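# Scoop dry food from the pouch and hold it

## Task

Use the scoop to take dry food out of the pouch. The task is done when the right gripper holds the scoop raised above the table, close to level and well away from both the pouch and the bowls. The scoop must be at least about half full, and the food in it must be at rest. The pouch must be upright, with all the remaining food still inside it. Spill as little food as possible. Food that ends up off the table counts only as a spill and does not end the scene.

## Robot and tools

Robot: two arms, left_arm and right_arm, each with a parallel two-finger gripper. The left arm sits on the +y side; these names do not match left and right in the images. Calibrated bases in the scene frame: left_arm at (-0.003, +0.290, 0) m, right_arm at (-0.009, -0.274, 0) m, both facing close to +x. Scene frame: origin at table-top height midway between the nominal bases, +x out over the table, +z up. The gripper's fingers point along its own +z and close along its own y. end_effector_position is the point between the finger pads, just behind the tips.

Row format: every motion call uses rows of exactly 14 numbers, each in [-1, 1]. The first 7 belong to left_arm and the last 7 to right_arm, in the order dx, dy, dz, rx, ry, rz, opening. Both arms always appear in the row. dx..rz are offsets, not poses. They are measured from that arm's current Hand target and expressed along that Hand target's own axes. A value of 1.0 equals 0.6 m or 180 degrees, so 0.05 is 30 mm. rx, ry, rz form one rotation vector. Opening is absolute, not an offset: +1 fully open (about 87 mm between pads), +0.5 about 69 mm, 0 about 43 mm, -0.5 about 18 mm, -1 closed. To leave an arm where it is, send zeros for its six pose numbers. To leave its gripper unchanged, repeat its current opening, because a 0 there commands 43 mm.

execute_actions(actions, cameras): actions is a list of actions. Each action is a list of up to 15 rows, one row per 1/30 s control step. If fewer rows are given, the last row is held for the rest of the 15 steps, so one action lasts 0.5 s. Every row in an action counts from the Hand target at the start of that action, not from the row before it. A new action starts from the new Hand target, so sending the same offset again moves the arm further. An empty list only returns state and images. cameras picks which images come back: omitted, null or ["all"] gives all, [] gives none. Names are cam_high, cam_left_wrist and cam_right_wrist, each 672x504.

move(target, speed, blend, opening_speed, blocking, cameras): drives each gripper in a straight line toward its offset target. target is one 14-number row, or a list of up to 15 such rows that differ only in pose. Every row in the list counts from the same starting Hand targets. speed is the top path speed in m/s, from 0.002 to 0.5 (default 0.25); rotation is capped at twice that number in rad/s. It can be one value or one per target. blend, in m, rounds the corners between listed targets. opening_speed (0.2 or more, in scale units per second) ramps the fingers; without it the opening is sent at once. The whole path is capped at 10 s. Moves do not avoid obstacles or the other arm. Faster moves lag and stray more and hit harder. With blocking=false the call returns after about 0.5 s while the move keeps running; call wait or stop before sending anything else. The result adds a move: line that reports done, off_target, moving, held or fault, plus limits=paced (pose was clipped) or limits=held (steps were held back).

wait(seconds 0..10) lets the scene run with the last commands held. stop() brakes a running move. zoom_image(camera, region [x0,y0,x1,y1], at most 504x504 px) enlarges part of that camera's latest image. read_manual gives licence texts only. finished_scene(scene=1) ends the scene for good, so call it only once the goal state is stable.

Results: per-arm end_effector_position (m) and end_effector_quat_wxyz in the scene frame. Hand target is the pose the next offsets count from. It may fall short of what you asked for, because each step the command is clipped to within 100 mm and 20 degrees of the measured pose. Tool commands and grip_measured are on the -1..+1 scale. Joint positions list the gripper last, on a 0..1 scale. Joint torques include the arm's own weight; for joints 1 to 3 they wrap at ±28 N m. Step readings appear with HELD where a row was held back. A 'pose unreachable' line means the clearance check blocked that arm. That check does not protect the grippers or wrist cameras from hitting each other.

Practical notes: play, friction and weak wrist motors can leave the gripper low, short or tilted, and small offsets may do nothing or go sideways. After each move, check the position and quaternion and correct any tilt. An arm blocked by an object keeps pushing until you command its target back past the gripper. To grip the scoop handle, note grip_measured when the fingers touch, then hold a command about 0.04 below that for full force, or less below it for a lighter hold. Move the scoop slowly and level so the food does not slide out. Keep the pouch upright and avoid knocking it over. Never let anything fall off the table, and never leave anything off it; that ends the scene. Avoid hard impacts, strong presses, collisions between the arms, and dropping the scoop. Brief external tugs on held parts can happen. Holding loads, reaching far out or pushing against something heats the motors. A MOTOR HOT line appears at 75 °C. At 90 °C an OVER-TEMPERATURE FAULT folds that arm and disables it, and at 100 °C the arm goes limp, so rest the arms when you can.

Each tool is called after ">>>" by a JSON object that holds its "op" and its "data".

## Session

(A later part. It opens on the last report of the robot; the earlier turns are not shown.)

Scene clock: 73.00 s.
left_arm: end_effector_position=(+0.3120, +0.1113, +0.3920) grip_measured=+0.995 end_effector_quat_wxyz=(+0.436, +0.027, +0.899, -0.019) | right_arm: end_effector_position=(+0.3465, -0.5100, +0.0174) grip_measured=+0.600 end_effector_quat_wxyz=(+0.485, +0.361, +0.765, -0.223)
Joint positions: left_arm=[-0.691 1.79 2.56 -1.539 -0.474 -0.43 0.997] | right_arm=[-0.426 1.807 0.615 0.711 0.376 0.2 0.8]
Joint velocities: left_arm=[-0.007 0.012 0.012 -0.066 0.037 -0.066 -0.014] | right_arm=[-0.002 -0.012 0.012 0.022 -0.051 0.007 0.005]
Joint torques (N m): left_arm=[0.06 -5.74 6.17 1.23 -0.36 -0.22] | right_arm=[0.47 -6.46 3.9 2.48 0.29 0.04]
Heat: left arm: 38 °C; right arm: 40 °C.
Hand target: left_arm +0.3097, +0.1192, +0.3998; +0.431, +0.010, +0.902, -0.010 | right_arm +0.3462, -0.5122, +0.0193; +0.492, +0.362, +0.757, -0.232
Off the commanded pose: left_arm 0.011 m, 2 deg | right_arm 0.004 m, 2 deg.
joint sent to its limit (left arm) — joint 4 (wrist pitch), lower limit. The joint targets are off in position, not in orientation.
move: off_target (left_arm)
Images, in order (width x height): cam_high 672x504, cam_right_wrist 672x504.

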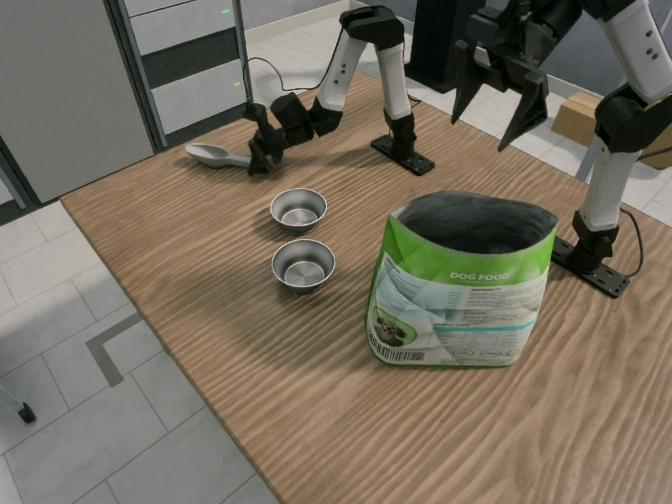

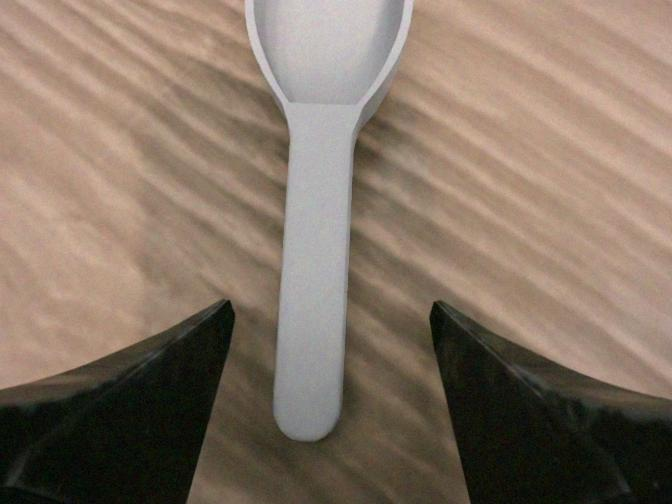

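>>> {"op": "move", "data": {"target": [0,0,0,0,0,0,1, 0,0.0125,0,0.012,0,0.0056,0.6], "speed": 0.05, "cameras": ["cam_right_wrist"]}}

>>> {"op": "move", "data": {"target": [0,0,0,0,0,0,1, 0,0,0,0,0,0,-0.5], "opening_speed": 1.5, "cameras": ["cam_right_wrist"]}}

Scene clock: 75.30 s.
left_arm: end_effector_position=(+0.3120, +0.1113, +0.3920) grip_measured=+0.995 end_effector_quat_wxyz=(+0.436, +0.027, +0.899, -0.019) | right_arm: end_effector_position=(+0.3442, -0.5094, +0.0170) grip_measured=+0.600 end_effector_quat_wxyz=(+0.482, +0.381, +0.751, -0.241)
Joint positions: left_arm=[-0.691 1.79 2.56 -1.539 -0.474 -0.43 0.997] | right_arm=[-0.398 1.816 0.615 0.716 0.457 0.235 0.8]
Joint velocities: left_arm=[0.007 -0.017 -0.002 -0.007 -0.007 -0.022 0.008] | right_arm=[-0.002 -0.022 -0.007 0.037 -0.066 0.037 -0.002]
Joint torques (N m): left_arm=[-0.08 -5.72 6.15 1.25 -0.35 -0.22] | right_arm=[0.66 -5.97 6.27 2.06 0.24 0.16]
Heat: left arm: 38 °C; right arm: 39 °C.
Hand target: left_arm +0.3097, +0.1192, +0.3998; +0.431, +0.010, +0.902, -0.010 | right_arm +0.3519, -0.5074, +0.0194; +0.488, +0.378, +0.749, -0.242
Off the commanded pose: left_arm 0.011 m, 2 deg | right_arm 0.008 m, 1 deg.
joint sent to its limit (left arm) — joint 4 (wrist pitch), lower limit. The joint targets are off in position, not in orientation.
move: off_target (left_arm)
Images, in order (width x height): cam_right_wrist 672x504.

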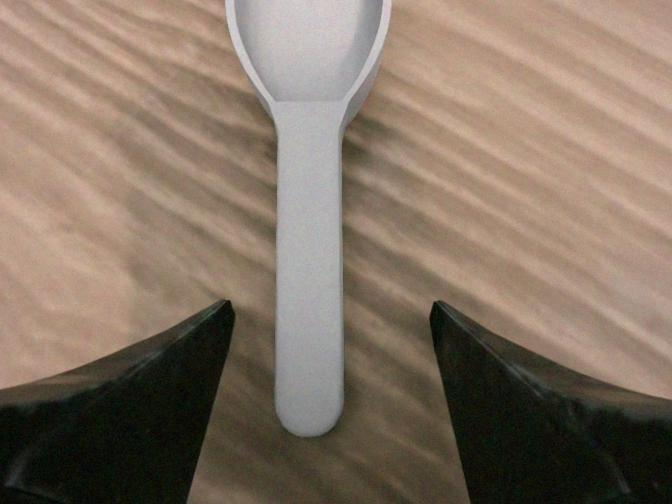

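Scene clock: 76.53 s.
left_arm: end_effector_position=(+0.3120, +0.1113, +0.3920) grip_measured=+0.995 end_effector_quat_wxyz=(+0.436, +0.027, +0.899, -0.019) | right_arm: end_effector_position=(+0.3485, -0.5028, +0.0170) grip_measured=-0.413 end_effector_quat_wxyz=(+0.485, +0.375, +0.754, -0.236)
Joint positions: left_arm=[-0.691 1.79 2.56 -1.539 -0.474 -0.43 0.997] | right_arm=[-0.38 1.816 0.615 0.716 0.457 0.237 0.294]
Joint velocities: left_arm=[-0.002 -0.007 0.012 -0.066 -0.051 0.037 -0.003] | right_arm=[0.002 -0.007 -0.002 -0.051 -0.051 0.007 0.007]
Joint torques (N m): left_arm=[-0.05 -5.74 6.13 1.26 -0.36 -0.21] | right_arm=[0.34 -5.97 6.27 2.06 0.24 0.15]
Heat: left arm: 38 °C; right arm: 39 °C.
Hand target: left_arm +0.3097, +0.1192, +0.3998; +0.431, +0.010, +0.902, -0.010 | right_arm +0.3519, -0.5074, +0.0194; +0.488, +0.378, +0.749, -0.242
Off the commanded pose: left_arm 0.011 m, 2 deg | right_arm 0.006 m, 1 deg.
joint sent to its limit (left arm) — joint 4 (wrist pitch), lower limit. The joint targets are off in position, not in orientation.
move: off_target (left_arm)
Images, in order (width x height): cam_right_wrist 672x504.

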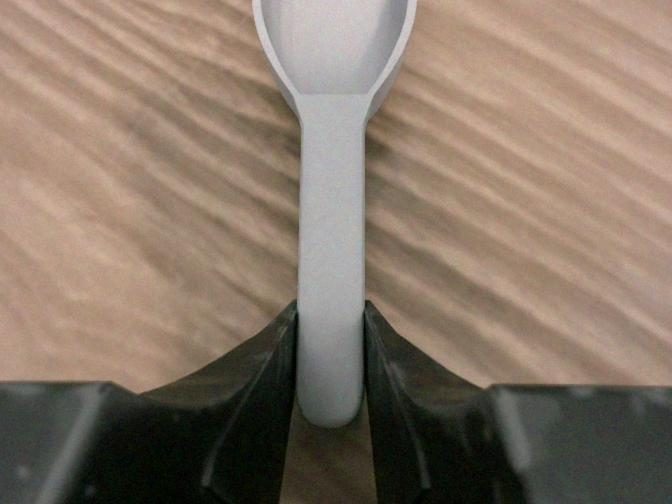

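>>> {"op": "wait", "data": {"seconds": 0, "cameras": ["cam_high","cam_left_wrist"]}}

>>> {"op": "zoom_image", "data": {"camera": "cam_left_wrist", "region": [100, 50, 600, 504]}}

Scene clock: 82.00 s.
left_arm: end_effector_position=(+0.3120, +0.1113, +0.3920) grip_measured=+0.995 end_effector_quat_wxyz=(+0.436, +0.027, +0.899, -0.019) | right_arm: end_effector_position=(+0.3485, -0.5028, +0.0170) grip_measured=-0.413 end_effector_quat_wxyz=(+0.485, +0.375, +0.754, -0.236)
Joint positions: left_arm=[-0.691 1.79 2.56 -1.539 -0.474 -0.43 0.997] | right_arm=[-0.38 1.816 0.615 0.716 0.457 0.237 0.294]
Joint velocities: left_arm=[-0.007 -0.017 -0.002 -0.066 -0.022 0.022 -0.014] | right_arm=[-0.012 -0.017 -0.012 0.007 0.051 -0.037 0.001]
Joint torques (N m): left_arm=[-0.05 -5.71 6.16 1.24 -0.35 -0.21] | right_arm=[0.35 -5.96 6.27 2.05 0.24 0.15]
Heat: left arm: 38 °C; right arm: 39 °C.
Hand target: left_arm +0.3097, +0.1192, +0.3998; +0.431, +0.010, +0.902, -0.010 | right_arm +0.3519, -0.5074, +0.0194; +0.488, +0.378, +0.749, -0.242
Tool commands: left_gripper/opening=+1.0 right_gripper/opening=-0.5
Off the commanded pose: left_arm 0.011 m, 2 deg | right_arm 0.006 m, 1 deg.
Images, in order (width x height): cam_high 672x504, cam_left_wrist 672x504.

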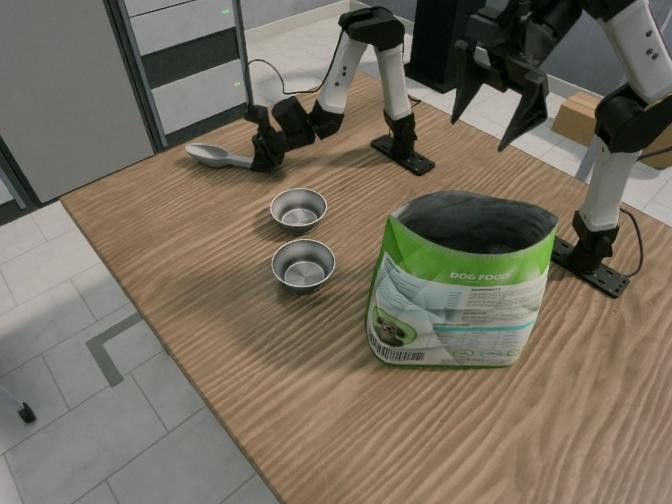

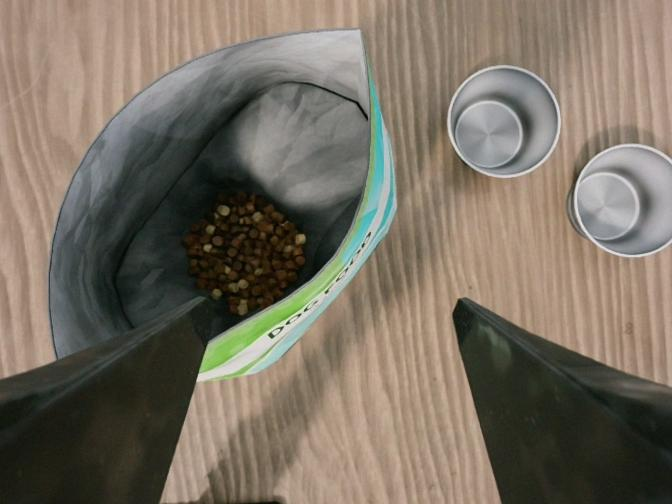

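Scaled by 1.008 from the camera's 672x504 image, which has a finer 960x720 frame.

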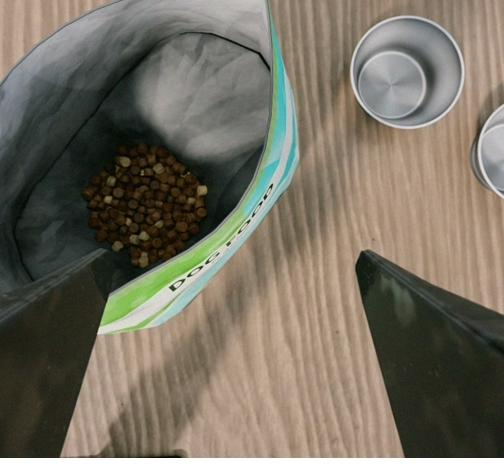

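>>> {"op": "move", "data": {"target": [0,0.15,0,0,0.03,0,1, 0,0,0,0,0,0,-0.5], "speed": 0.15, "cameras": ["cam_left_wrist"]}}

>>> {"op": "zoom_image", "data": {"camera": "cam_left_wrist", "region": [100, 50, 600, 504]}}

Scene clock: 84.80 s.
left_arm: end_effector_position=(+0.3249, +0.2066, +0.3903) grip_measured=+0.995 end_effector_quat_wxyz=(+0.403, +0.008, +0.915, -0.015) | right_arm: end_effector_position=(+0.3485, -0.5028, +0.0170) grip_measured=-0.413 end_effector_quat_wxyz=(+0.485, +0.375, +0.754, -0.236)
Joint positions: left_arm=[-0.325 1.699 2.48 -1.541 -0.207 -0.222 0.997] | right_arm=[-0.38 1.816 0.615 0.716 0.457 0.237 0.294]
Joint velocities: left_arm=[0.002 0.007 -0.012 0.007 -0.007 -0.022 0.025] | right_arm=[-0.007 -0.022 -0.017 -0.007 -0.037 0.022 -0.012]
Joint torques (N m): left_arm=[0.43 -7.38 3.29 1.31 0 -0.01] | right_arm=[0.31 -5.96 6.27 2.05 0.24 0.15]
Heat: left arm: 38 °C; right arm: 39 °C.
Hand target: left_arm +0.3121, +0.2105, +0.3977; +0.387, +0.011, +0.922, -0.011 | right_arm +0.3519, -0.5074, +0.0194; +0.488, +0.378, +0.749, -0.242
Off the commanded pose: left_arm 0.016 m, 2 deg | right_arm 0.006 m, 1 deg.
joint sent to its limit (left arm) — joint 4 (wrist pitch), lower limit. The joint targets are off in position, not in orientation.
move: off_target (left_arm)
Images, in order (width x height): cam_left_wrist 672x504.

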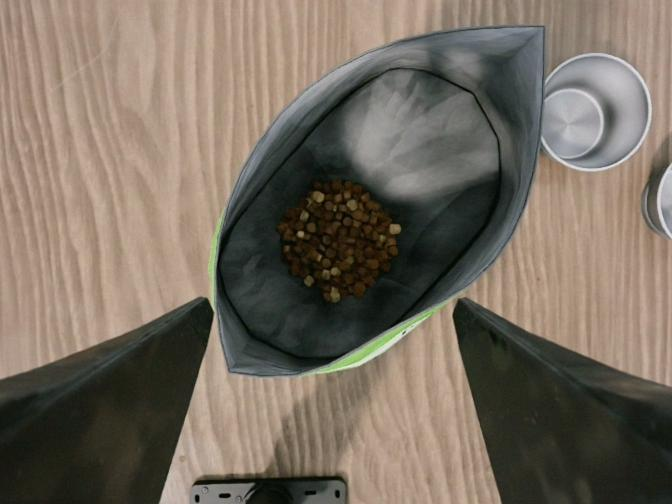

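Scaled by 1.008 from the camera's 672x504 image, which has a finer 960x720 frame.

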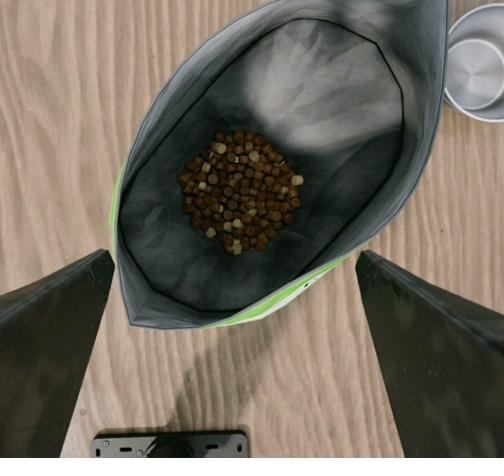

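>>> {"op": "zoom_image", "data": {"camera": "cam_left_wrist", "region": [250, 150, 430, 330]}}

Scaled by 2.800 from the camera's 672x504 image, which has a finer 960x720 frame.

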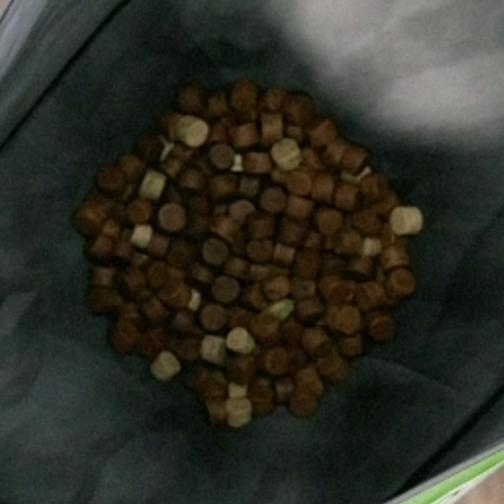

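>>> {"op": "move", "data": {"target": [0,-0.15,0,0,0,0,1, 0,0,0,0,0,0,-0.5], "speed": 0.15, "cameras": ["cam_left_wrist"]}}

>>> {"op": "zoom_image", "data": {"camera": "cam_left_wrist", "region": [150, 160, 330, 340]}}

Scene clock: 88.80 s.
left_arm: end_effector_position=(+0.3115, +0.1129, +0.3923) grip_measured=+0.995 end_effector_quat_wxyz=(+0.428, +0.031, +0.903, -0.036) | right_arm: end_effector_position=(+0.3485, -0.5028, +0.0170) grip_measured=-0.413 end_effector_quat_wxyz=(+0.485, +0.375, +0.754, -0.236)
Joint positions: left_arm=[-0.662 1.785 2.566 -1.543 -0.414 -0.417 0.997] | right_arm=[-0.38 1.816 0.615 0.716 0.457 0.237 0.294]
Joint velocities: left_arm=[-0.007 -0.002 -0.002 -0.051 0.081 -0.022 0.008] | right_arm=[0.002 -0.002 0.007 -0.007 -0.007 0.037 -0.015]
Joint torques (N m): left_arm=[-0.14 -5.33 6.05 1.3 -0.33 -0.22] | right_arm=[0.34 -5.96 6.27 2.05 0.24 0.15]
Heat: left arm: 37 °C; right arm: 38 °C.
Hand target: left_arm +0.3098, +0.1193, +0.3998; +0.388, +0.011, +0.922, -0.010 | right_arm +0.3519, -0.5074, +0.0194; +0.488, +0.378, +0.749, -0.242
Off the commanded pose: left_arm 0.010 m, 6 deg | right_arm 0.006 m, 1 deg.
joint sent to its limit (left arm) — joint 4 (wrist pitch), lower limit. The joint targets are off in position and orientation.
move: off_target (left_arm)
Images, in order (width x height): cam_left_wrist 672x504.

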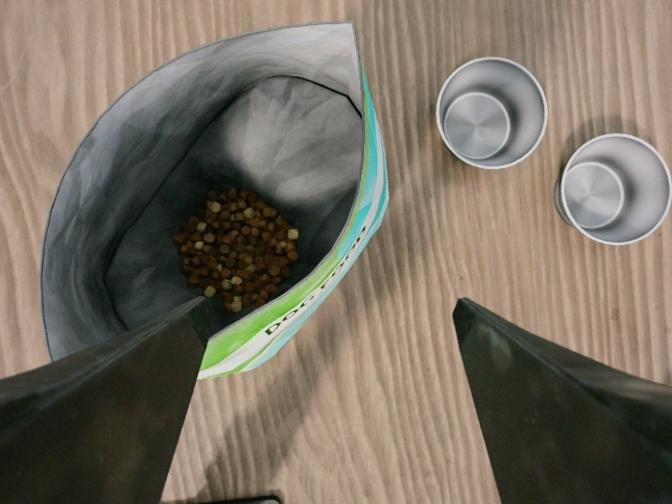

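Scaled by 2.800 from the camera's 672x504 image, which has a finer 960x720 frame.

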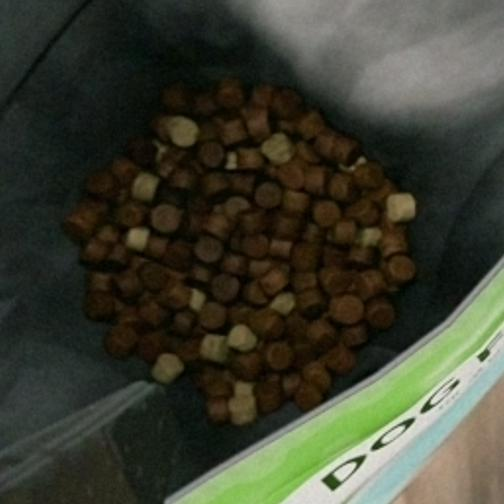

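>>> {"op": "zoom_image", "data": {"camera": "cam_left_wrist", "region": [20, 0, 420, 400]}}

>>> {"op": "wait", "data": {"seconds": 0, "cameras": ["cam_high"]}}

>>> {"op": "zoom_image", "data": {"camera": "cam_high", "region": [320, 160, 600, 400]}}

Scaled by 1.260 from the camera's 672x504 image, which has a finer 960x720 frame.

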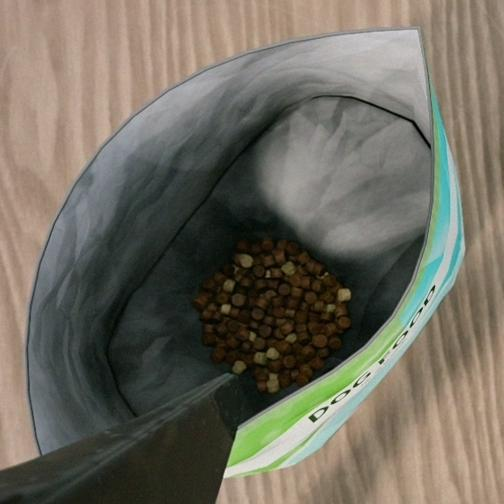

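Scene clock: 93.43 s.
left_arm: end_effector_position=(+0.3115, +0.1129, +0.3923) grip_measured=+0.995 end_effector_quat_wxyz=(+0.428, +0.031, +0.903, -0.036) | right_arm: end_effector_position=(+0.3485, -0.5028, +0.0170) grip_measured=-0.413 end_effector_quat_wxyz=(+0.485, +0.375, +0.754, -0.236)
Joint positions: left_arm=[-0.662 1.785 2.566 -1.543 -0.414 -0.417 0.997] | right_arm=[-0.38 1.816 0.615 0.716 0.457 0.237 0.294]
Joint velocities: left_arm=[0.002 0.017 -0.022 0.125 0.051 -0.022 -0.008] | right_arm=[-0.017 0.007 -0.002 0.007 -0.007 -0.022 -0.004]
Joint torques (N m): left_arm=[-0.12 -5.24 6.12 1.32 -0.35 -0.19] | right_arm=[0.32 -5.97 6.27 2.05 0.24 0.15]
Heat: left arm: 37 °C; right arm: 38 °C.
Hand target: left_arm +0.3098, +0.1193, +0.3998; +0.388, +0.011, +0.922, -0.010 | right_arm +0.3519, -0.5074, +0.0194; +0.488, +0.378, +0.749, -0.242
Tool commands: left_gripper/opening=+1.0 right_gripper/opening=-0.5
Off the commanded pose: left_arm 0.010 m, 6 deg | right_arm 0.006 m, 1 deg.
Images, in order (width x height): cam_high 672x504.

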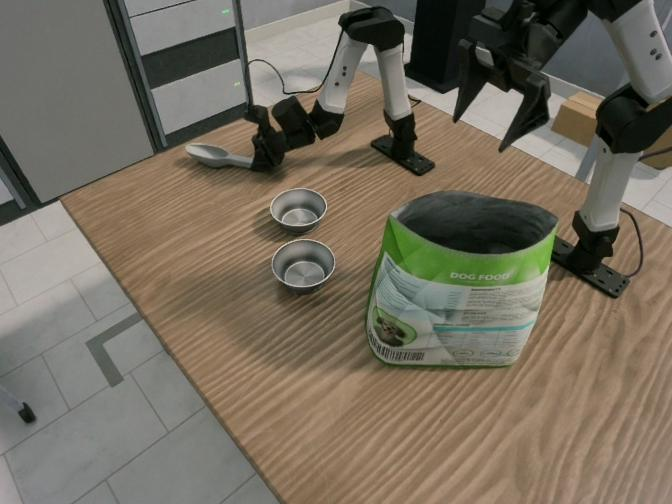

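Scaled by 1.800 from the camera's 672x504 image, which has a finer 960x720 frame.

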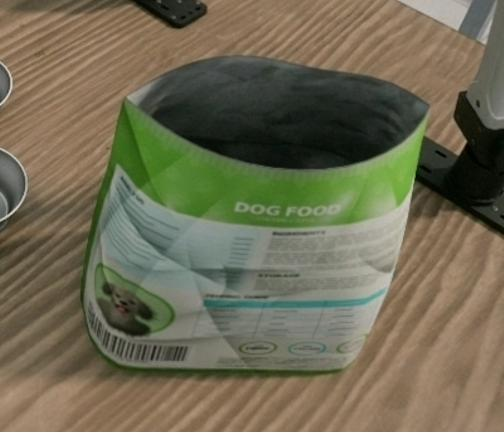

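>>> {"op": "move", "data": {"target": [0.019,0.402,0.004,-0.105,0,-0.103,-1, 0,0,0,0,0,0,-0.5], "speed": 0.2, "opening_speed": 2, "cameras": ["cam_high"]}}

Scene clock: 98.37 s.
left_arm: end_effector_position=(+0.3132, +0.3649, +0.3789) grip_measured=-1.000 end_effector_quat_wxyz=(+0.374, -0.204, +0.901, +0.077) | right_arm: end_effector_position=(+0.3485, -0.5028, +0.0170) grip_measured=-0.413 end_effector_quat_wxyz=(+0.485, +0.375, +0.754, -0.236)
Joint positions: left_arm=[0.163 1.649 2.387 -1.543 -0.187 -0.211 0] | right_arm=[-0.38 1.816 0.615 0.716 0.457 0.237 0.294]
Joint velocities: left_arm=[0.002 -0.002 0.002 -0.051 -0.007 -0.022 0] | right_arm=[-0.007 -0.017 -0.007 0.007 -0.007 -0.051 -0.012]
Joint torques (N m): left_arm=[0.31 -4.64 5.44 1.31 0.01 -0.01] | right_arm=[0.35 -5.97 6.27 2.06 0.24 0.16]
Heat: left arm: 37 °C; right arm: 38 °C.
Hand target: left_arm +0.3083, +0.3634, +0.3838; +0.374, -0.201, +0.902, +0.077 | right_arm +0.3519, -0.5074, +0.0194; +0.488, +0.378, +0.749, -0.242
Off the commanded pose: left_arm 0.010 m, 1 deg | right_arm 0.006 m, 1 deg.
joint sent to its limit (left arm) — joint 4 (wrist pitch), lower limit. The joint targets are off in position, not in orientation.
move: done
Images, in order (width x height): cam_high 672x504.

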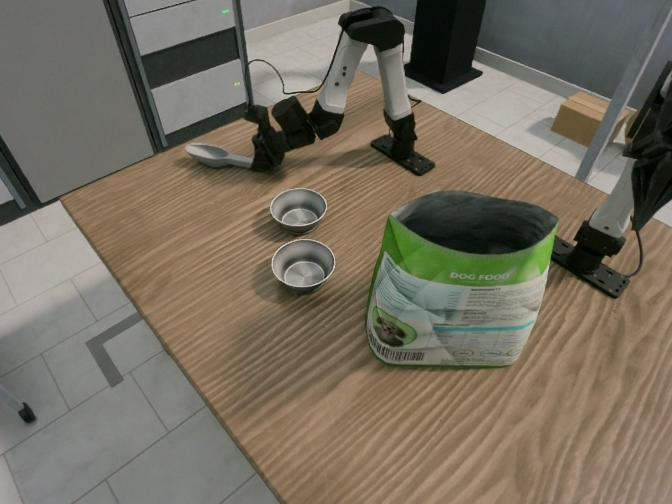

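>>> {"op": "move", "data": {"target": [[0.12,-0.011,0.1957,-0.0384,0.1107,-0.0549,-1, 0,0,0,0,0,0,-0.5],[0.264,-0.05,0.4053,-0.0494,0.2252,-0.1085,-1, 0,0,0,0,0,0,-0.5]], "speed": 0.2, "blend": 0.03, "cameras": ["cam_high","cam_left_wrist"]}}

Scene clock: 102.87 s.
left_arm: end_effector_position=(+0.3661, +0.3498, +0.0970) grip_measured=-1.000 end_effector_quat_wxyz=(+0.011, -0.375, +0.927, +0.007) | right_arm: end_effector_position=(+0.3485, -0.5028, +0.0170) grip_measured=-0.413 end_effector_quat_wxyz=(+0.485, +0.375, +0.754, -0.236)
Joint positions: left_arm=[0.215 2.094 1.874 -1.332 -0.019 -0.556 0] | right_arm=[-0.38 1.816 0.615 0.716 0.457 0.237 0.294]
Joint velocities: left_arm=[0.012 0.002 0.002 -0.037 0.022 -0.022 0] | right_arm=[0.007 -0.007 0.002 0.022 0.022 0.022 -0.001]
Joint torques (N m): left_arm=[0.58 -9.73 5.85 0.6 0.04 -0.19] | right_arm=[0.32 -5.97 6.27 2.05 0.24 0.15]
Heat: left arm: 37 °C; right arm: 38 °C.
Hand target: left_arm +0.3752, +0.3550, +0.0990; +0.031, -0.387, +0.922, +0.002 | right_arm +0.3519, -0.5074, +0.0194; +0.488, +0.378, +0.749, -0.242
Off the commanded pose: left_arm 0.013 m, 3 deg | right_arm 0.006 m, 1 deg.
move: off_target (left_arm)
Images, in order (width x height): cam_high 672x504, cam_left_wrist 672x504.

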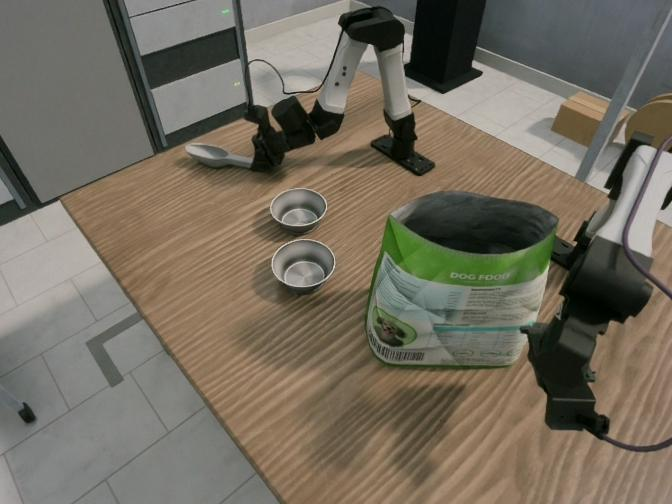

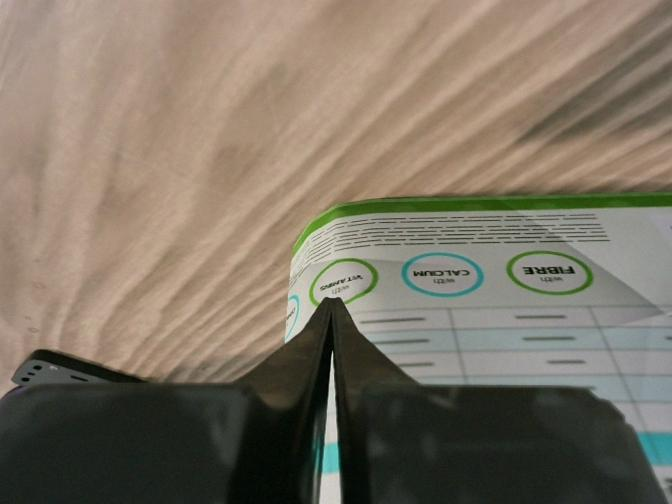

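>>> {"op": "move", "data": {"target": [0.037,-0.190,0.071,0,0.006,0,-1, 0,0,0,0,0,0,-0.5], "speed": 0.12, "cameras": ["cam_high","cam_left_wrist"]}}

Scene clock: 106.13 s.
left_arm: end_effector_position=(+0.4385, +0.2590, +0.0516) grip_measured=-1.000 end_effector_quat_wxyz=(+0.015, -0.377, +0.926, +0.002) | right_arm: end_effector_position=(+0.3485, -0.5028, +0.0170) grip_measured=-0.413 end_effector_quat_wxyz=(+0.485, +0.375, +0.754, -0.236)
Joint positions: left_arm=[-0.006 2.39 2.183 -1.339 -0.015 -0.782 0] | right_arm=[-0.38 1.816 0.615 0.716 0.457 0.237 0.294]
Joint velocities: left_arm=[0.002 -0.007 -0.002 0.007 -0.037 0.037 0] | right_arm=[0.017 0.012 0.007 0.037 0.007 -0.007 0.007]
Joint torques (N m): left_arm=[0.09 -10.69 8.73 0.16 -0.01 -0.22] | right_arm=[0.34 -5.97 6.27 2.06 0.24 0.16]
Heat: left arm: 38 °C; right arm: 39 °C.
Hand target: left_arm +0.4449, +0.2614, +0.0574; +0.023, -0.387, +0.922, -0.001 | right_arm +0.3519, -0.5074, +0.0194; +0.488, +0.378, +0.749, -0.242
Off the commanded pose: left_arm 0.008 m, 2 deg | right_arm 0.006 m, 1 deg.
move: done
Images, in order (width x height): cam_high 672x504, cam_left_wrist 672x504.

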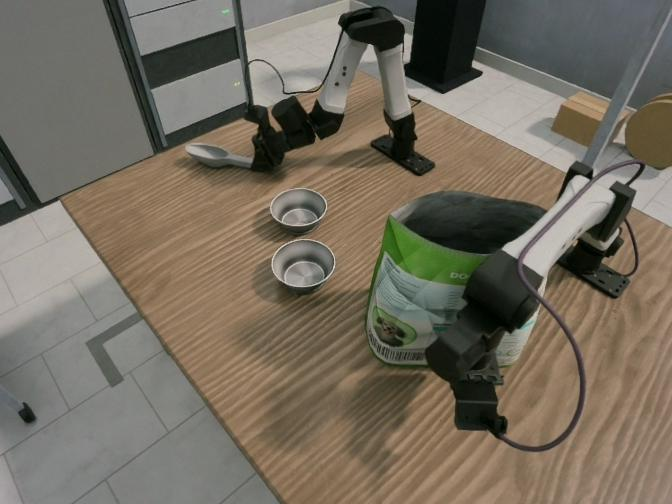

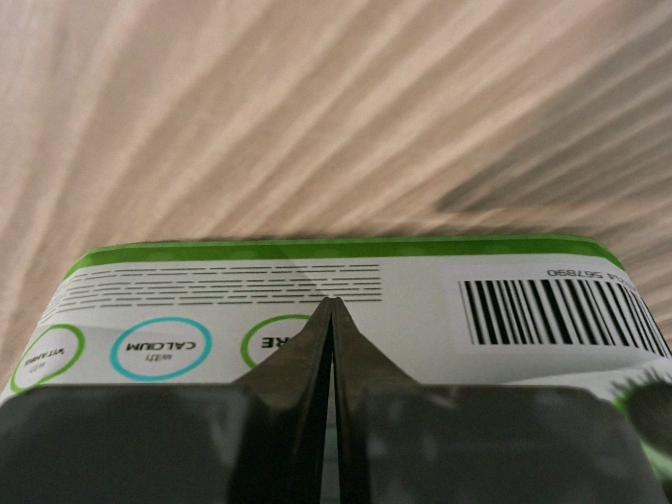

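>>> {"op": "move", "data": {"target": [0.1,0.0025,-0.005,0,0.004,0.008,-1, 0,0,0,0,0,0,-0.5], "speed": 0.05, "cameras": ["cam_high","cam_left_wrist"]}}

Scene clock: 108.27 s.
left_arm: end_effector_position=(+0.4097, +0.2394, +0.0302) grip_measured=-1.000 end_effector_quat_wxyz=(+0.014, -0.383, +0.923, +0.024) | right_arm: end_effector_position=(+0.3485, -0.5028, +0.0170) grip_measured=-0.413 end_effector_quat_wxyz=(+0.485, +0.375, +0.754, -0.236)
Joint positions: left_arm=[-0.066 2.278 1.907 -1.196 -0.055 -0.855 0] | right_arm=[-0.38 1.816 0.615 0.716 0.457 0.237 0.294]
Joint velocities: left_arm=[0.002 -0.002 -0.007 0.051 -0.007 -0.037 0] | right_arm=[0.007 0.002 -0.007 -0.051 -0.007 0.007 0.001]
Joint torques (N m): left_arm=[-2.1 -16.54 4.46 -0.01 0.36 -0.21] | right_arm=[0.32 -5.97 6.26 2.05 0.24 0.15]
Heat: left arm: 38 °C; right arm: 39 °C.
Hand target: left_arm +0.4022, +0.2190, +0.0580; +0.017, -0.375, +0.927, -0.003 | right_arm +0.3519, -0.5074, +0.0194; +0.488, +0.378, +0.749, -0.242
Off the commanded pose: left_arm 0.035 m, 3 deg | right_arm 0.006 m, 1 deg.
move: off_target (left_arm)
Images, in order (width x height): cam_high 672x504, cam_left_wrist 672x504.

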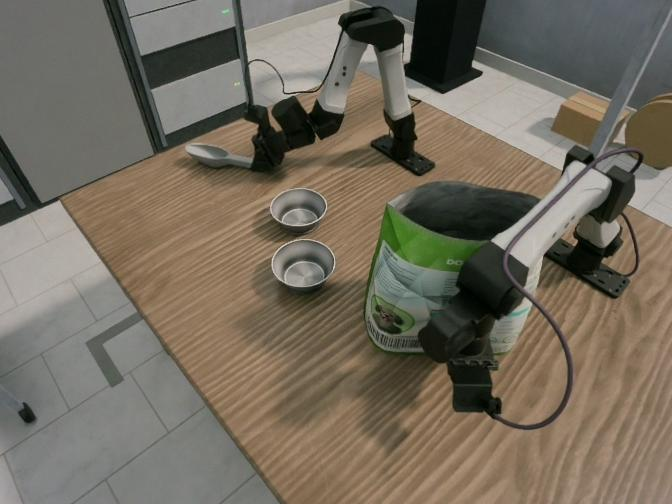

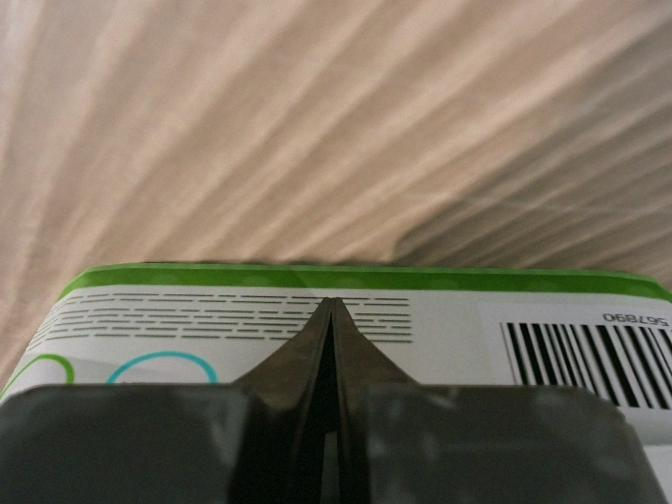

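>>> {"op": "move", "data": {"target": [0.1,0.0,-0.03,0,0.004,0.008,-1, 0,0,0,0,0,0,-0.5], "speed": 0.05, "cameras": ["cam_high","cam_left_wrist"]}}

Scene clock: 110.40 s.
left_arm: end_effector_position=(+0.3728, +0.1957, +0.0476) grip_measured=-1.000 end_effector_quat_wxyz=(+0.018, -0.368, +0.929, +0.022) | right_arm: end_effector_position=(+0.3485, -0.5028, +0.0170) grip_measured=-0.413 end_effector_quat_wxyz=(+0.485, +0.375, +0.754, -0.236)
Joint positions: left_arm=[-0.181 2.13 1.738 -1.171 -0.057 -0.938 0] | right_arm=[-0.38 1.816 0.615 0.716 0.457 0.237 0.294]
Joint velocities: left_arm=[-0.017 0.012 0.002 -0.095 0.007 -0.007 0] | right_arm=[-0.002 -0.002 -0.002 -0.007 0.051 0.007 0.012]
Joint torques (N m): left_arm=[-2.04 -15.43 4.66 -0.14 0.46 -0.25] | right_arm=[0.34 -5.97 6.26 2.05 0.24 0.15]
Heat: left arm: 39 °C; right arm: 39 °C.
Hand target: left_arm +0.3592, +0.1765, +0.0744; +0.012, -0.363, +0.932, -0.005 | right_arm +0.3519, -0.5074, +0.0194; +0.488, +0.378, +0.749, -0.242
Off the commanded pose: left_arm 0.035 m, 3 deg | right_arm 0.006 m, 1 deg.
move: off_target (left_arm)
Images, in order (width x height): cam_high 672x504, cam_left_wrist 672x504.

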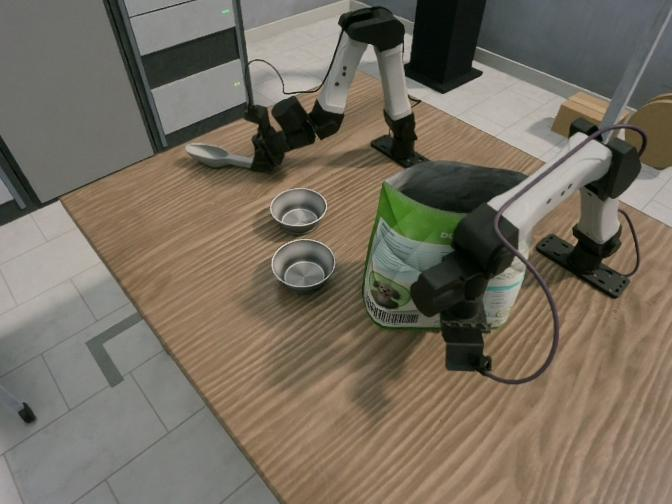

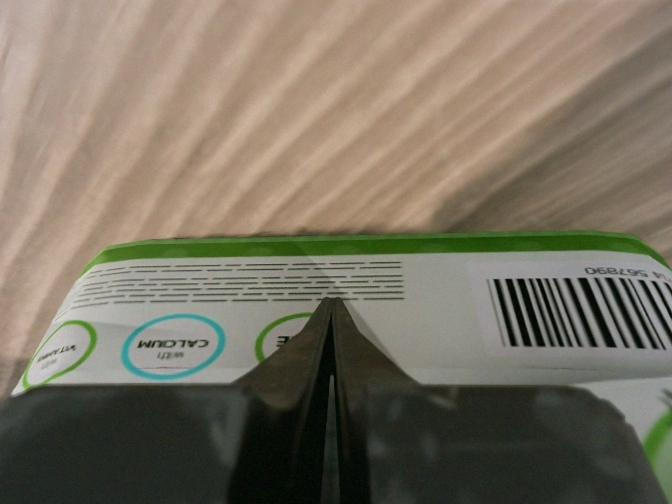

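>>> {"op": "move", "data": {"target": [0.075,0.0,-0.0,0,0.004,0.0,-1, 0,0,0,0,0,0,-0.5], "speed": 0.05, "cameras": ["cam_left_wrist"]}}

Scene clock: 112.43 s.
left_arm: end_effector_position=(+0.3386, +0.1652, +0.0488) grip_measured=-1.000 end_effector_quat_wxyz=(+0.013, -0.369, +0.929, +0.027) | right_arm: end_effector_position=(+0.3485, -0.5028, +0.0170) grip_measured=-0.413 end_effector_quat_wxyz=(+0.485, +0.375, +0.754, -0.236)
Joint positions: left_arm=[-0.276 2.041 1.606 -1.148 -0.058 -1.035 0] | right_arm=[-0.38 1.816 0.615 0.716 0.457 0.237 0.294]
Joint velocities: left_arm=[0.017 -0.012 0.002 0.022 0.022 -0.022 0] | right_arm=[-0.027 0.007 -0.002 0.007 0.007 -0.007 0.001]
Joint torques (N m): left_arm=[-2.03 -14.46 4.7 -0.05 0.56 -0.23] | right_arm=[0.34 -5.97 6.27 2.05 0.24 0.15]
Heat: left arm: 40 °C; right arm: 39 °C.
Hand target: left_arm +0.3265, +0.1455, +0.0737; +0.006, -0.363, +0.932, -0.007 | right_arm +0.3519, -0.5074, +0.0194; +0.488, +0.378, +0.749, -0.242
Off the commanded pose: left_arm 0.034 m, 4 deg | right_arm 0.006 m, 1 deg.
move: off_target (left_arm)
Images, in order (width x height): cam_left_wrist 672x504.

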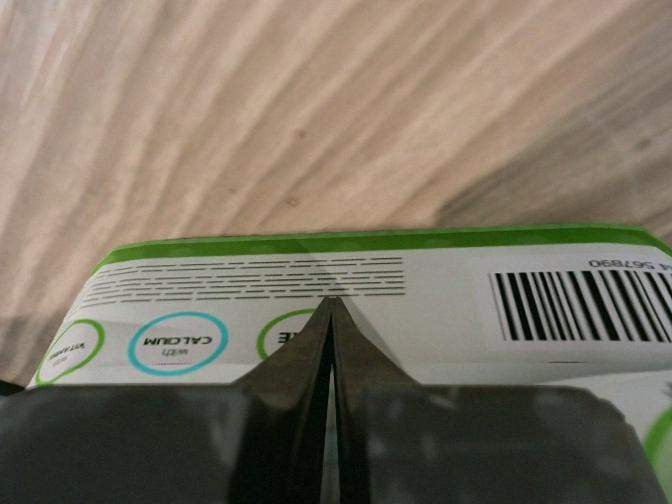

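>>> {"op": "move", "data": {"target": [[-0.1035,0.0055,0,0,0,0,-1, 0,0,0,0,0,0,-0.5],[-0.130,-0.0985,0.008,0,0,0.156,-1, 0,0,0,0,0,0,-0.5]], "speed": 0.12, "cameras": ["cam_high","cam_left_wrist"]}}

Scene clock: 117.70 s.
left_arm: end_effector_position=(+0.4224, +0.1622, +0.0656) grip_measured=-1.000 end_effector_quat_wxyz=(+0.001, -0.140, +0.990, -0.003) | right_arm: end_effector_position=(+0.3485, -0.5028, +0.0170) grip_measured=-0.413 end_effector_quat_wxyz=(+0.485, +0.375, +0.754, -0.236)
Joint positions: left_arm=[-0.239 2.489 2.414 -1.492 0.005 -0.524 0] | right_arm=[-0.38 1.816 0.615 0.716 0.457 0.237 0.294]
Joint velocities: left_arm=[0.017 -0.017 -0.012 0.007 0.007 0.037 0] | right_arm=[0.017 0.002 -0.022 0.095 -0.051 0.037 0.001]
Joint torques (N m): left_arm=[-0.46 -10.86 8.58 0.13 0.05 0.01] | right_arm=[0.34 -5.96 6.27 2.05 0.24 0.15]
Heat: left arm: 42 °C; right arm: 39 °C.
Hand target: left_arm +0.4248, +0.1563, +0.0701; +0.007, -0.126, +0.992, -0.006 | right_arm +0.3519, -0.5074, +0.0194; +0.488, +0.378, +0.749, -0.242
Off the commanded pose: left_arm 0.009 m, 2 deg | right_arm 0.006 m, 1 deg.
move: done
Images, in order (width x height): cam_high 672x504, cam_left_wrist 672x504.

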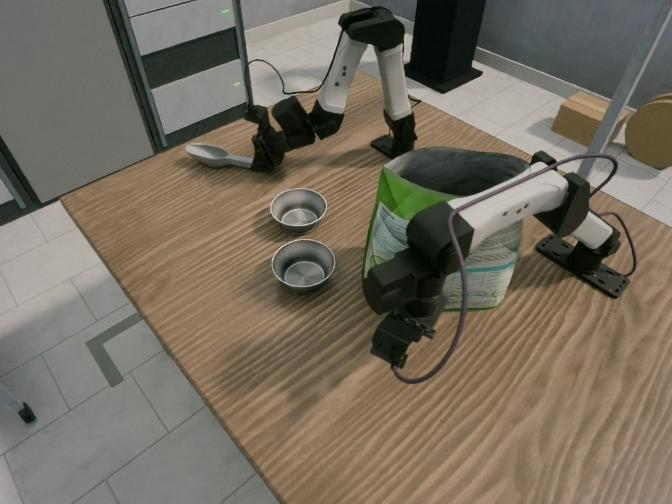

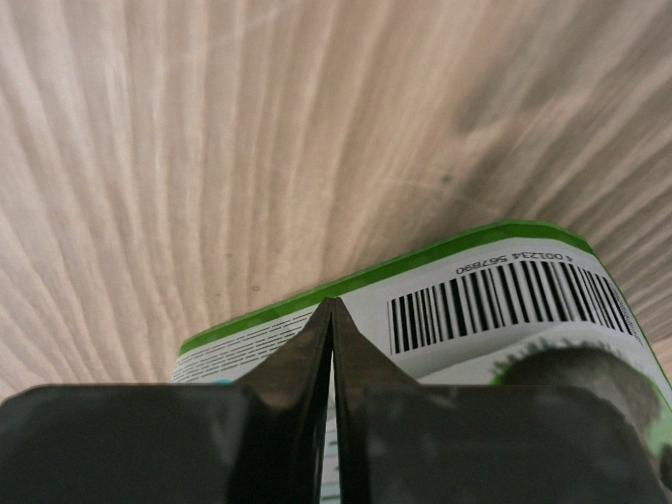

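>>> {"op": "move", "data": {"target": [0.0927,-0.0855,0.0,0,0,0.055,-1, 0,0,0,0,0,0,-0.5], "speed": 0.06, "cameras": ["cam_high","cam_left_wrist"]}}

Scene clock: 120.50 s.
left_arm: end_effector_position=(+0.3887, +0.1061, +0.0423) grip_measured=-1.000 end_effector_quat_wxyz=(-0.016, -0.062, +0.998, +0.017) | right_arm: end_effector_position=(+0.3485, -0.5028, +0.0170) grip_measured=-0.413 end_effector_quat_wxyz=(+0.485, +0.375, +0.754, -0.236)
Joint positions: left_arm=[-0.394 2.474 2.287 -1.427 -0.017 -0.521 0] | right_arm=[-0.38 1.816 0.615 0.716 0.457 0.237 0.294]
Joint velocities: left_arm=[0.002 -0.002 -0.002 0.007 -0.037 0.081 0] | right_arm=[-0.002 0.007 0.012 -0.007 0.037 -0.007 -0.007]
Joint torques (N m): left_arm=[-1.87 -17.58 4.59 0.18 0.1 0.02] | right_arm=[0.34 -5.97 6.27 2.05 0.24 0.15]
Heat: left arm: 43 °C; right arm: 39 °C.
Hand target: left_arm +0.3848, +0.0920, +0.0701; +0.008, -0.040, +0.999, -0.004 | right_arm +0.3519, -0.5074, +0.0194; +0.488, +0.378, +0.749, -0.242
Off the commanded pose: left_arm 0.031 m, 4 deg | right_arm 0.006 m, 1 deg.
move: off_target (left_arm)
Images, in order (width x height): cam_high 672x504, cam_left_wrist 672x504.

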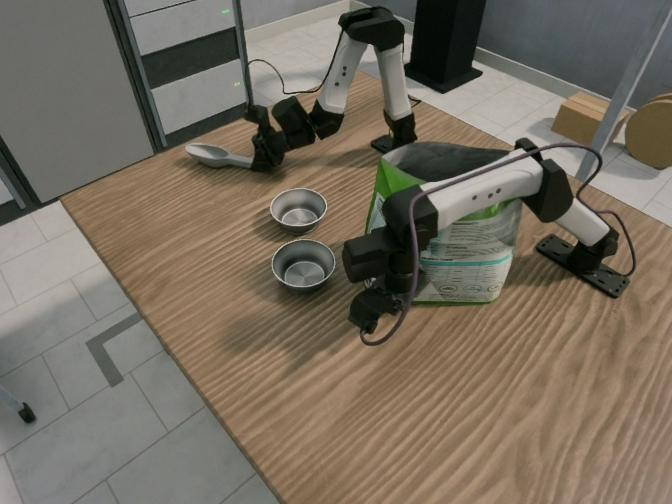

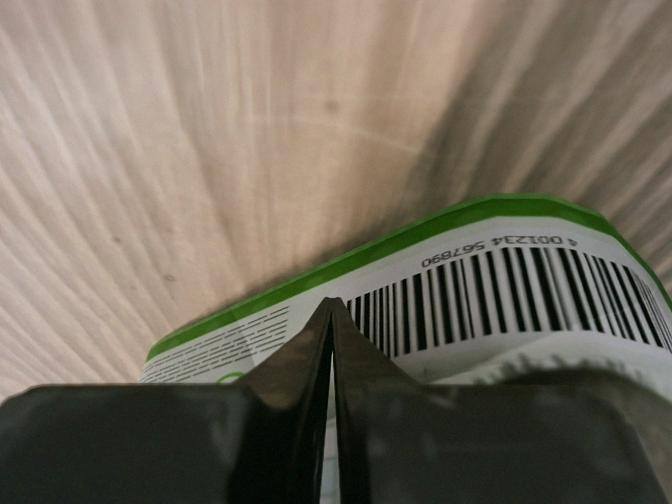

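>>> {"op": "move", "data": {"target": [0.086,-0.051,-0.01,0,0,0.066,-1, 0,0,0,0,0,0,-0.5], "speed": 0.06, "cameras": ["cam_left_wrist"]}}

Scene clock: 123.33 s.
left_arm: end_effector_position=(+0.3483, +0.0676, +0.0470) grip_measured=-1.000 end_effector_quat_wxyz=(-0.004, +0.036, +0.999, +0.015) | right_arm: end_effector_position=(+0.3485, -0.5028, +0.0170) grip_measured=-0.413 end_effector_quat_wxyz=(+0.485, +0.375, +0.754, -0.236)
Joint positions: left_arm=[-0.526 2.353 2.094 -1.334 -0.023 -0.458 0] | right_arm=[-0.38 1.816 0.615 0.716 0.457 0.237 0.294]
Joint velocities: left_arm=[0.002 -0.012 0.007 0.022 -0.022 -0.007 0] | right_arm=[-0.002 0.002 -0.007 -0.066 0.066 0.007 -0.01]
Joint torques (N m): left_arm=[-2.11 -17.21 4.52 0.09 0.14 0.12] | right_arm=[0.34 -5.96 6.27 2.06 0.24 0.16]
Heat: left arm: 44 °C; right arm: 39 °C.
Hand target: left_arm +0.3363, +0.0566, +0.0757; +0.009, +0.063, +0.998, -0.003 | right_arm +0.3519, -0.5074, +0.0194; +0.488, +0.378, +0.749, -0.242
Off the commanded pose: left_arm 0.033 m, 4 deg | right_arm 0.006 m, 1 deg.
move: off_target (left_arm)
Images, in order (width x height): cam_left_wrist 672x504.

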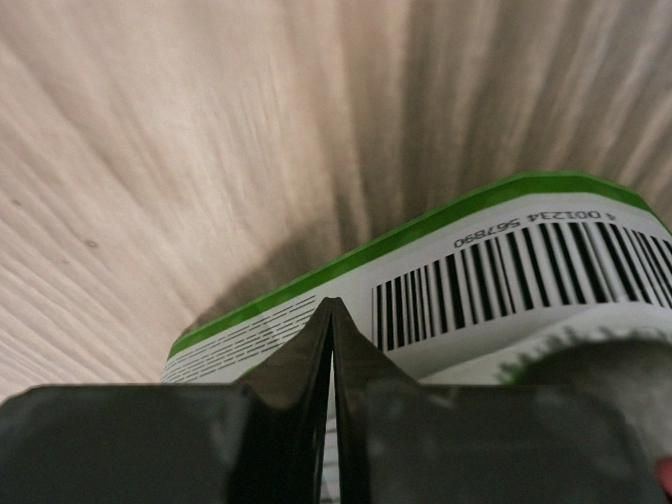

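>>> {"op": "move", "data": {"target": [[-0.092,0.005,0,0,0,0.03,-1, 0,0,0,0,0,0,-0.5],[0.05,-0.098,0.0,0,0,0.08,-1, 0,0,0,0,0,0,-0.5]], "speed": 0.07, "cameras": ["cam_high","cam_left_wrist"]}}

Scene clock: 129.73 s.
left_arm: end_effector_position=(+0.3117, +0.0098, +0.0466) grip_measured=-1.000 end_effector_quat_wxyz=(-0.005, +0.175, +0.984, +0.016) | right_arm: end_effector_position=(+0.3485, -0.5028, +0.0170) grip_measured=-0.413 end_effector_quat_wxyz=(+0.485, +0.375, +0.754, -0.236)
Joint positions: left_arm=[-0.699 2.397 2.169 -1.368 -0.023 -0.351 0] | right_arm=[-0.38 1.816 0.615 0.716 0.457 0.237 0.294]
Joint velocities: left_arm=[0.007 0.007 0.007 -0.095 0.007 -0.081 0] | right_arm=[0.002 0.002 -0.002 -0.022 -0.051 -0.007 -0.01]
Joint torques (N m): left_arm=[-1.73 -17.46 4.57 0.07 0.11 -0.14] | right_arm=[0.32 -5.96 6.27 2.06 0.24 0.15]
Heat: left arm: 47 °C; right arm: 39 °C.
Hand target: left_arm +0.3003, +0.0013, +0.0756; +0.010, +0.188, +0.982, -0.002 | right_arm +0.3519, -0.5074, +0.0194; +0.488, +0.378, +0.749, -0.242
Off the commanded pose: left_arm 0.032 m, 3 deg | right_arm 0.006 m, 1 deg.
move: off_target (left_arm)
Images, in order (width x height): cam_high 672x504, cam_left_wrist 672x504.

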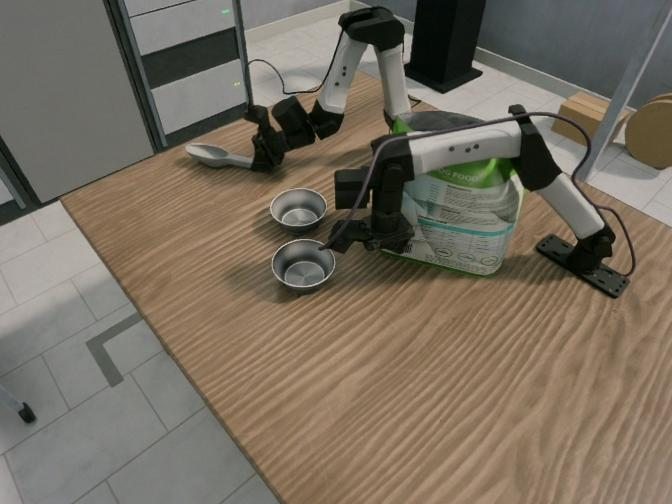

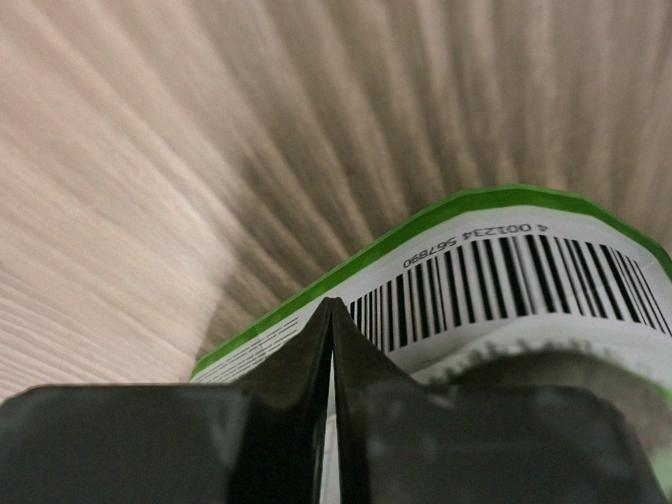

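>>> {"op": "move", "data": {"target": [[-0.059,0.0773,0,0,0,0,-1, 0,0,0,0,0,0,-0.5],[0.046,0.3405,-0.042,0,0,-0.178,-1, 0,0,0,0,0,0,-0.5],[0.2685,0.539,-0.075,0,0,-0.289,-1, 0,0,0,0,0,0,-0.5]], "speed": 0.2, "blend": [0,0.04,0], "cameras": ["cam_high"]}}

Scene clock: 141.23 s.
left_arm: end_effector_position=(+0.2585, +0.3628, +0.1057) grip_measured=-1.000 end_effector_quat_wxyz=(-0.025, -0.274, +0.961, -0.008) | right_arm: end_effector_position=(+0.3485, -0.5028, +0.0170) grip_measured=-0.413 end_effector_quat_wxyz=(+0.485, +0.375, +0.754, -0.236)
Joint positions: left_arm=[0.321 1.772 1.454 -1.303 0.014 -0.237 0] | right_arm=[-0.38 1.816 0.615 0.716 0.457 0.237 0.294]
Joint velocities: left_arm=[-0.012 -0.012 0.012 0.095 0.022 0.037 0] | right_arm=[0.002 0.002 -0.007 0.051 0.051 0.007 0.012]
Joint torques (N m): left_arm=[-0.32 -10.73 4.86 0.35 0.06 0.02] | right_arm=[0.34 -5.97 6.27 2.06 0.24 0.15]
Heat: left arm: 50 °C; right arm: 39 °C.
Hand target: left_arm +0.2625, +0.3618, +0.1165; +0.006, -0.262, +0.965, -0.008 | right_arm +0.3519, -0.5074, +0.0194; +0.488, +0.378, +0.749, -0.242
Off the commanded pose: left_arm 0.016 m, 4 deg | right_arm 0.006 m, 1 deg.
move: off_target (left_arm)
Images, in order (width x height): cam_high 672x504.

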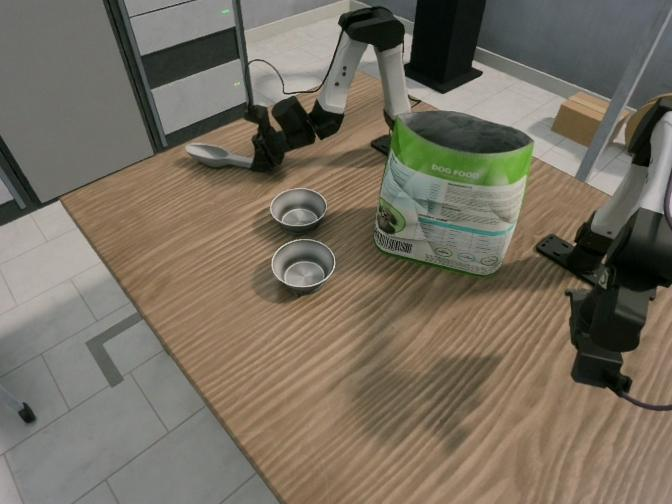

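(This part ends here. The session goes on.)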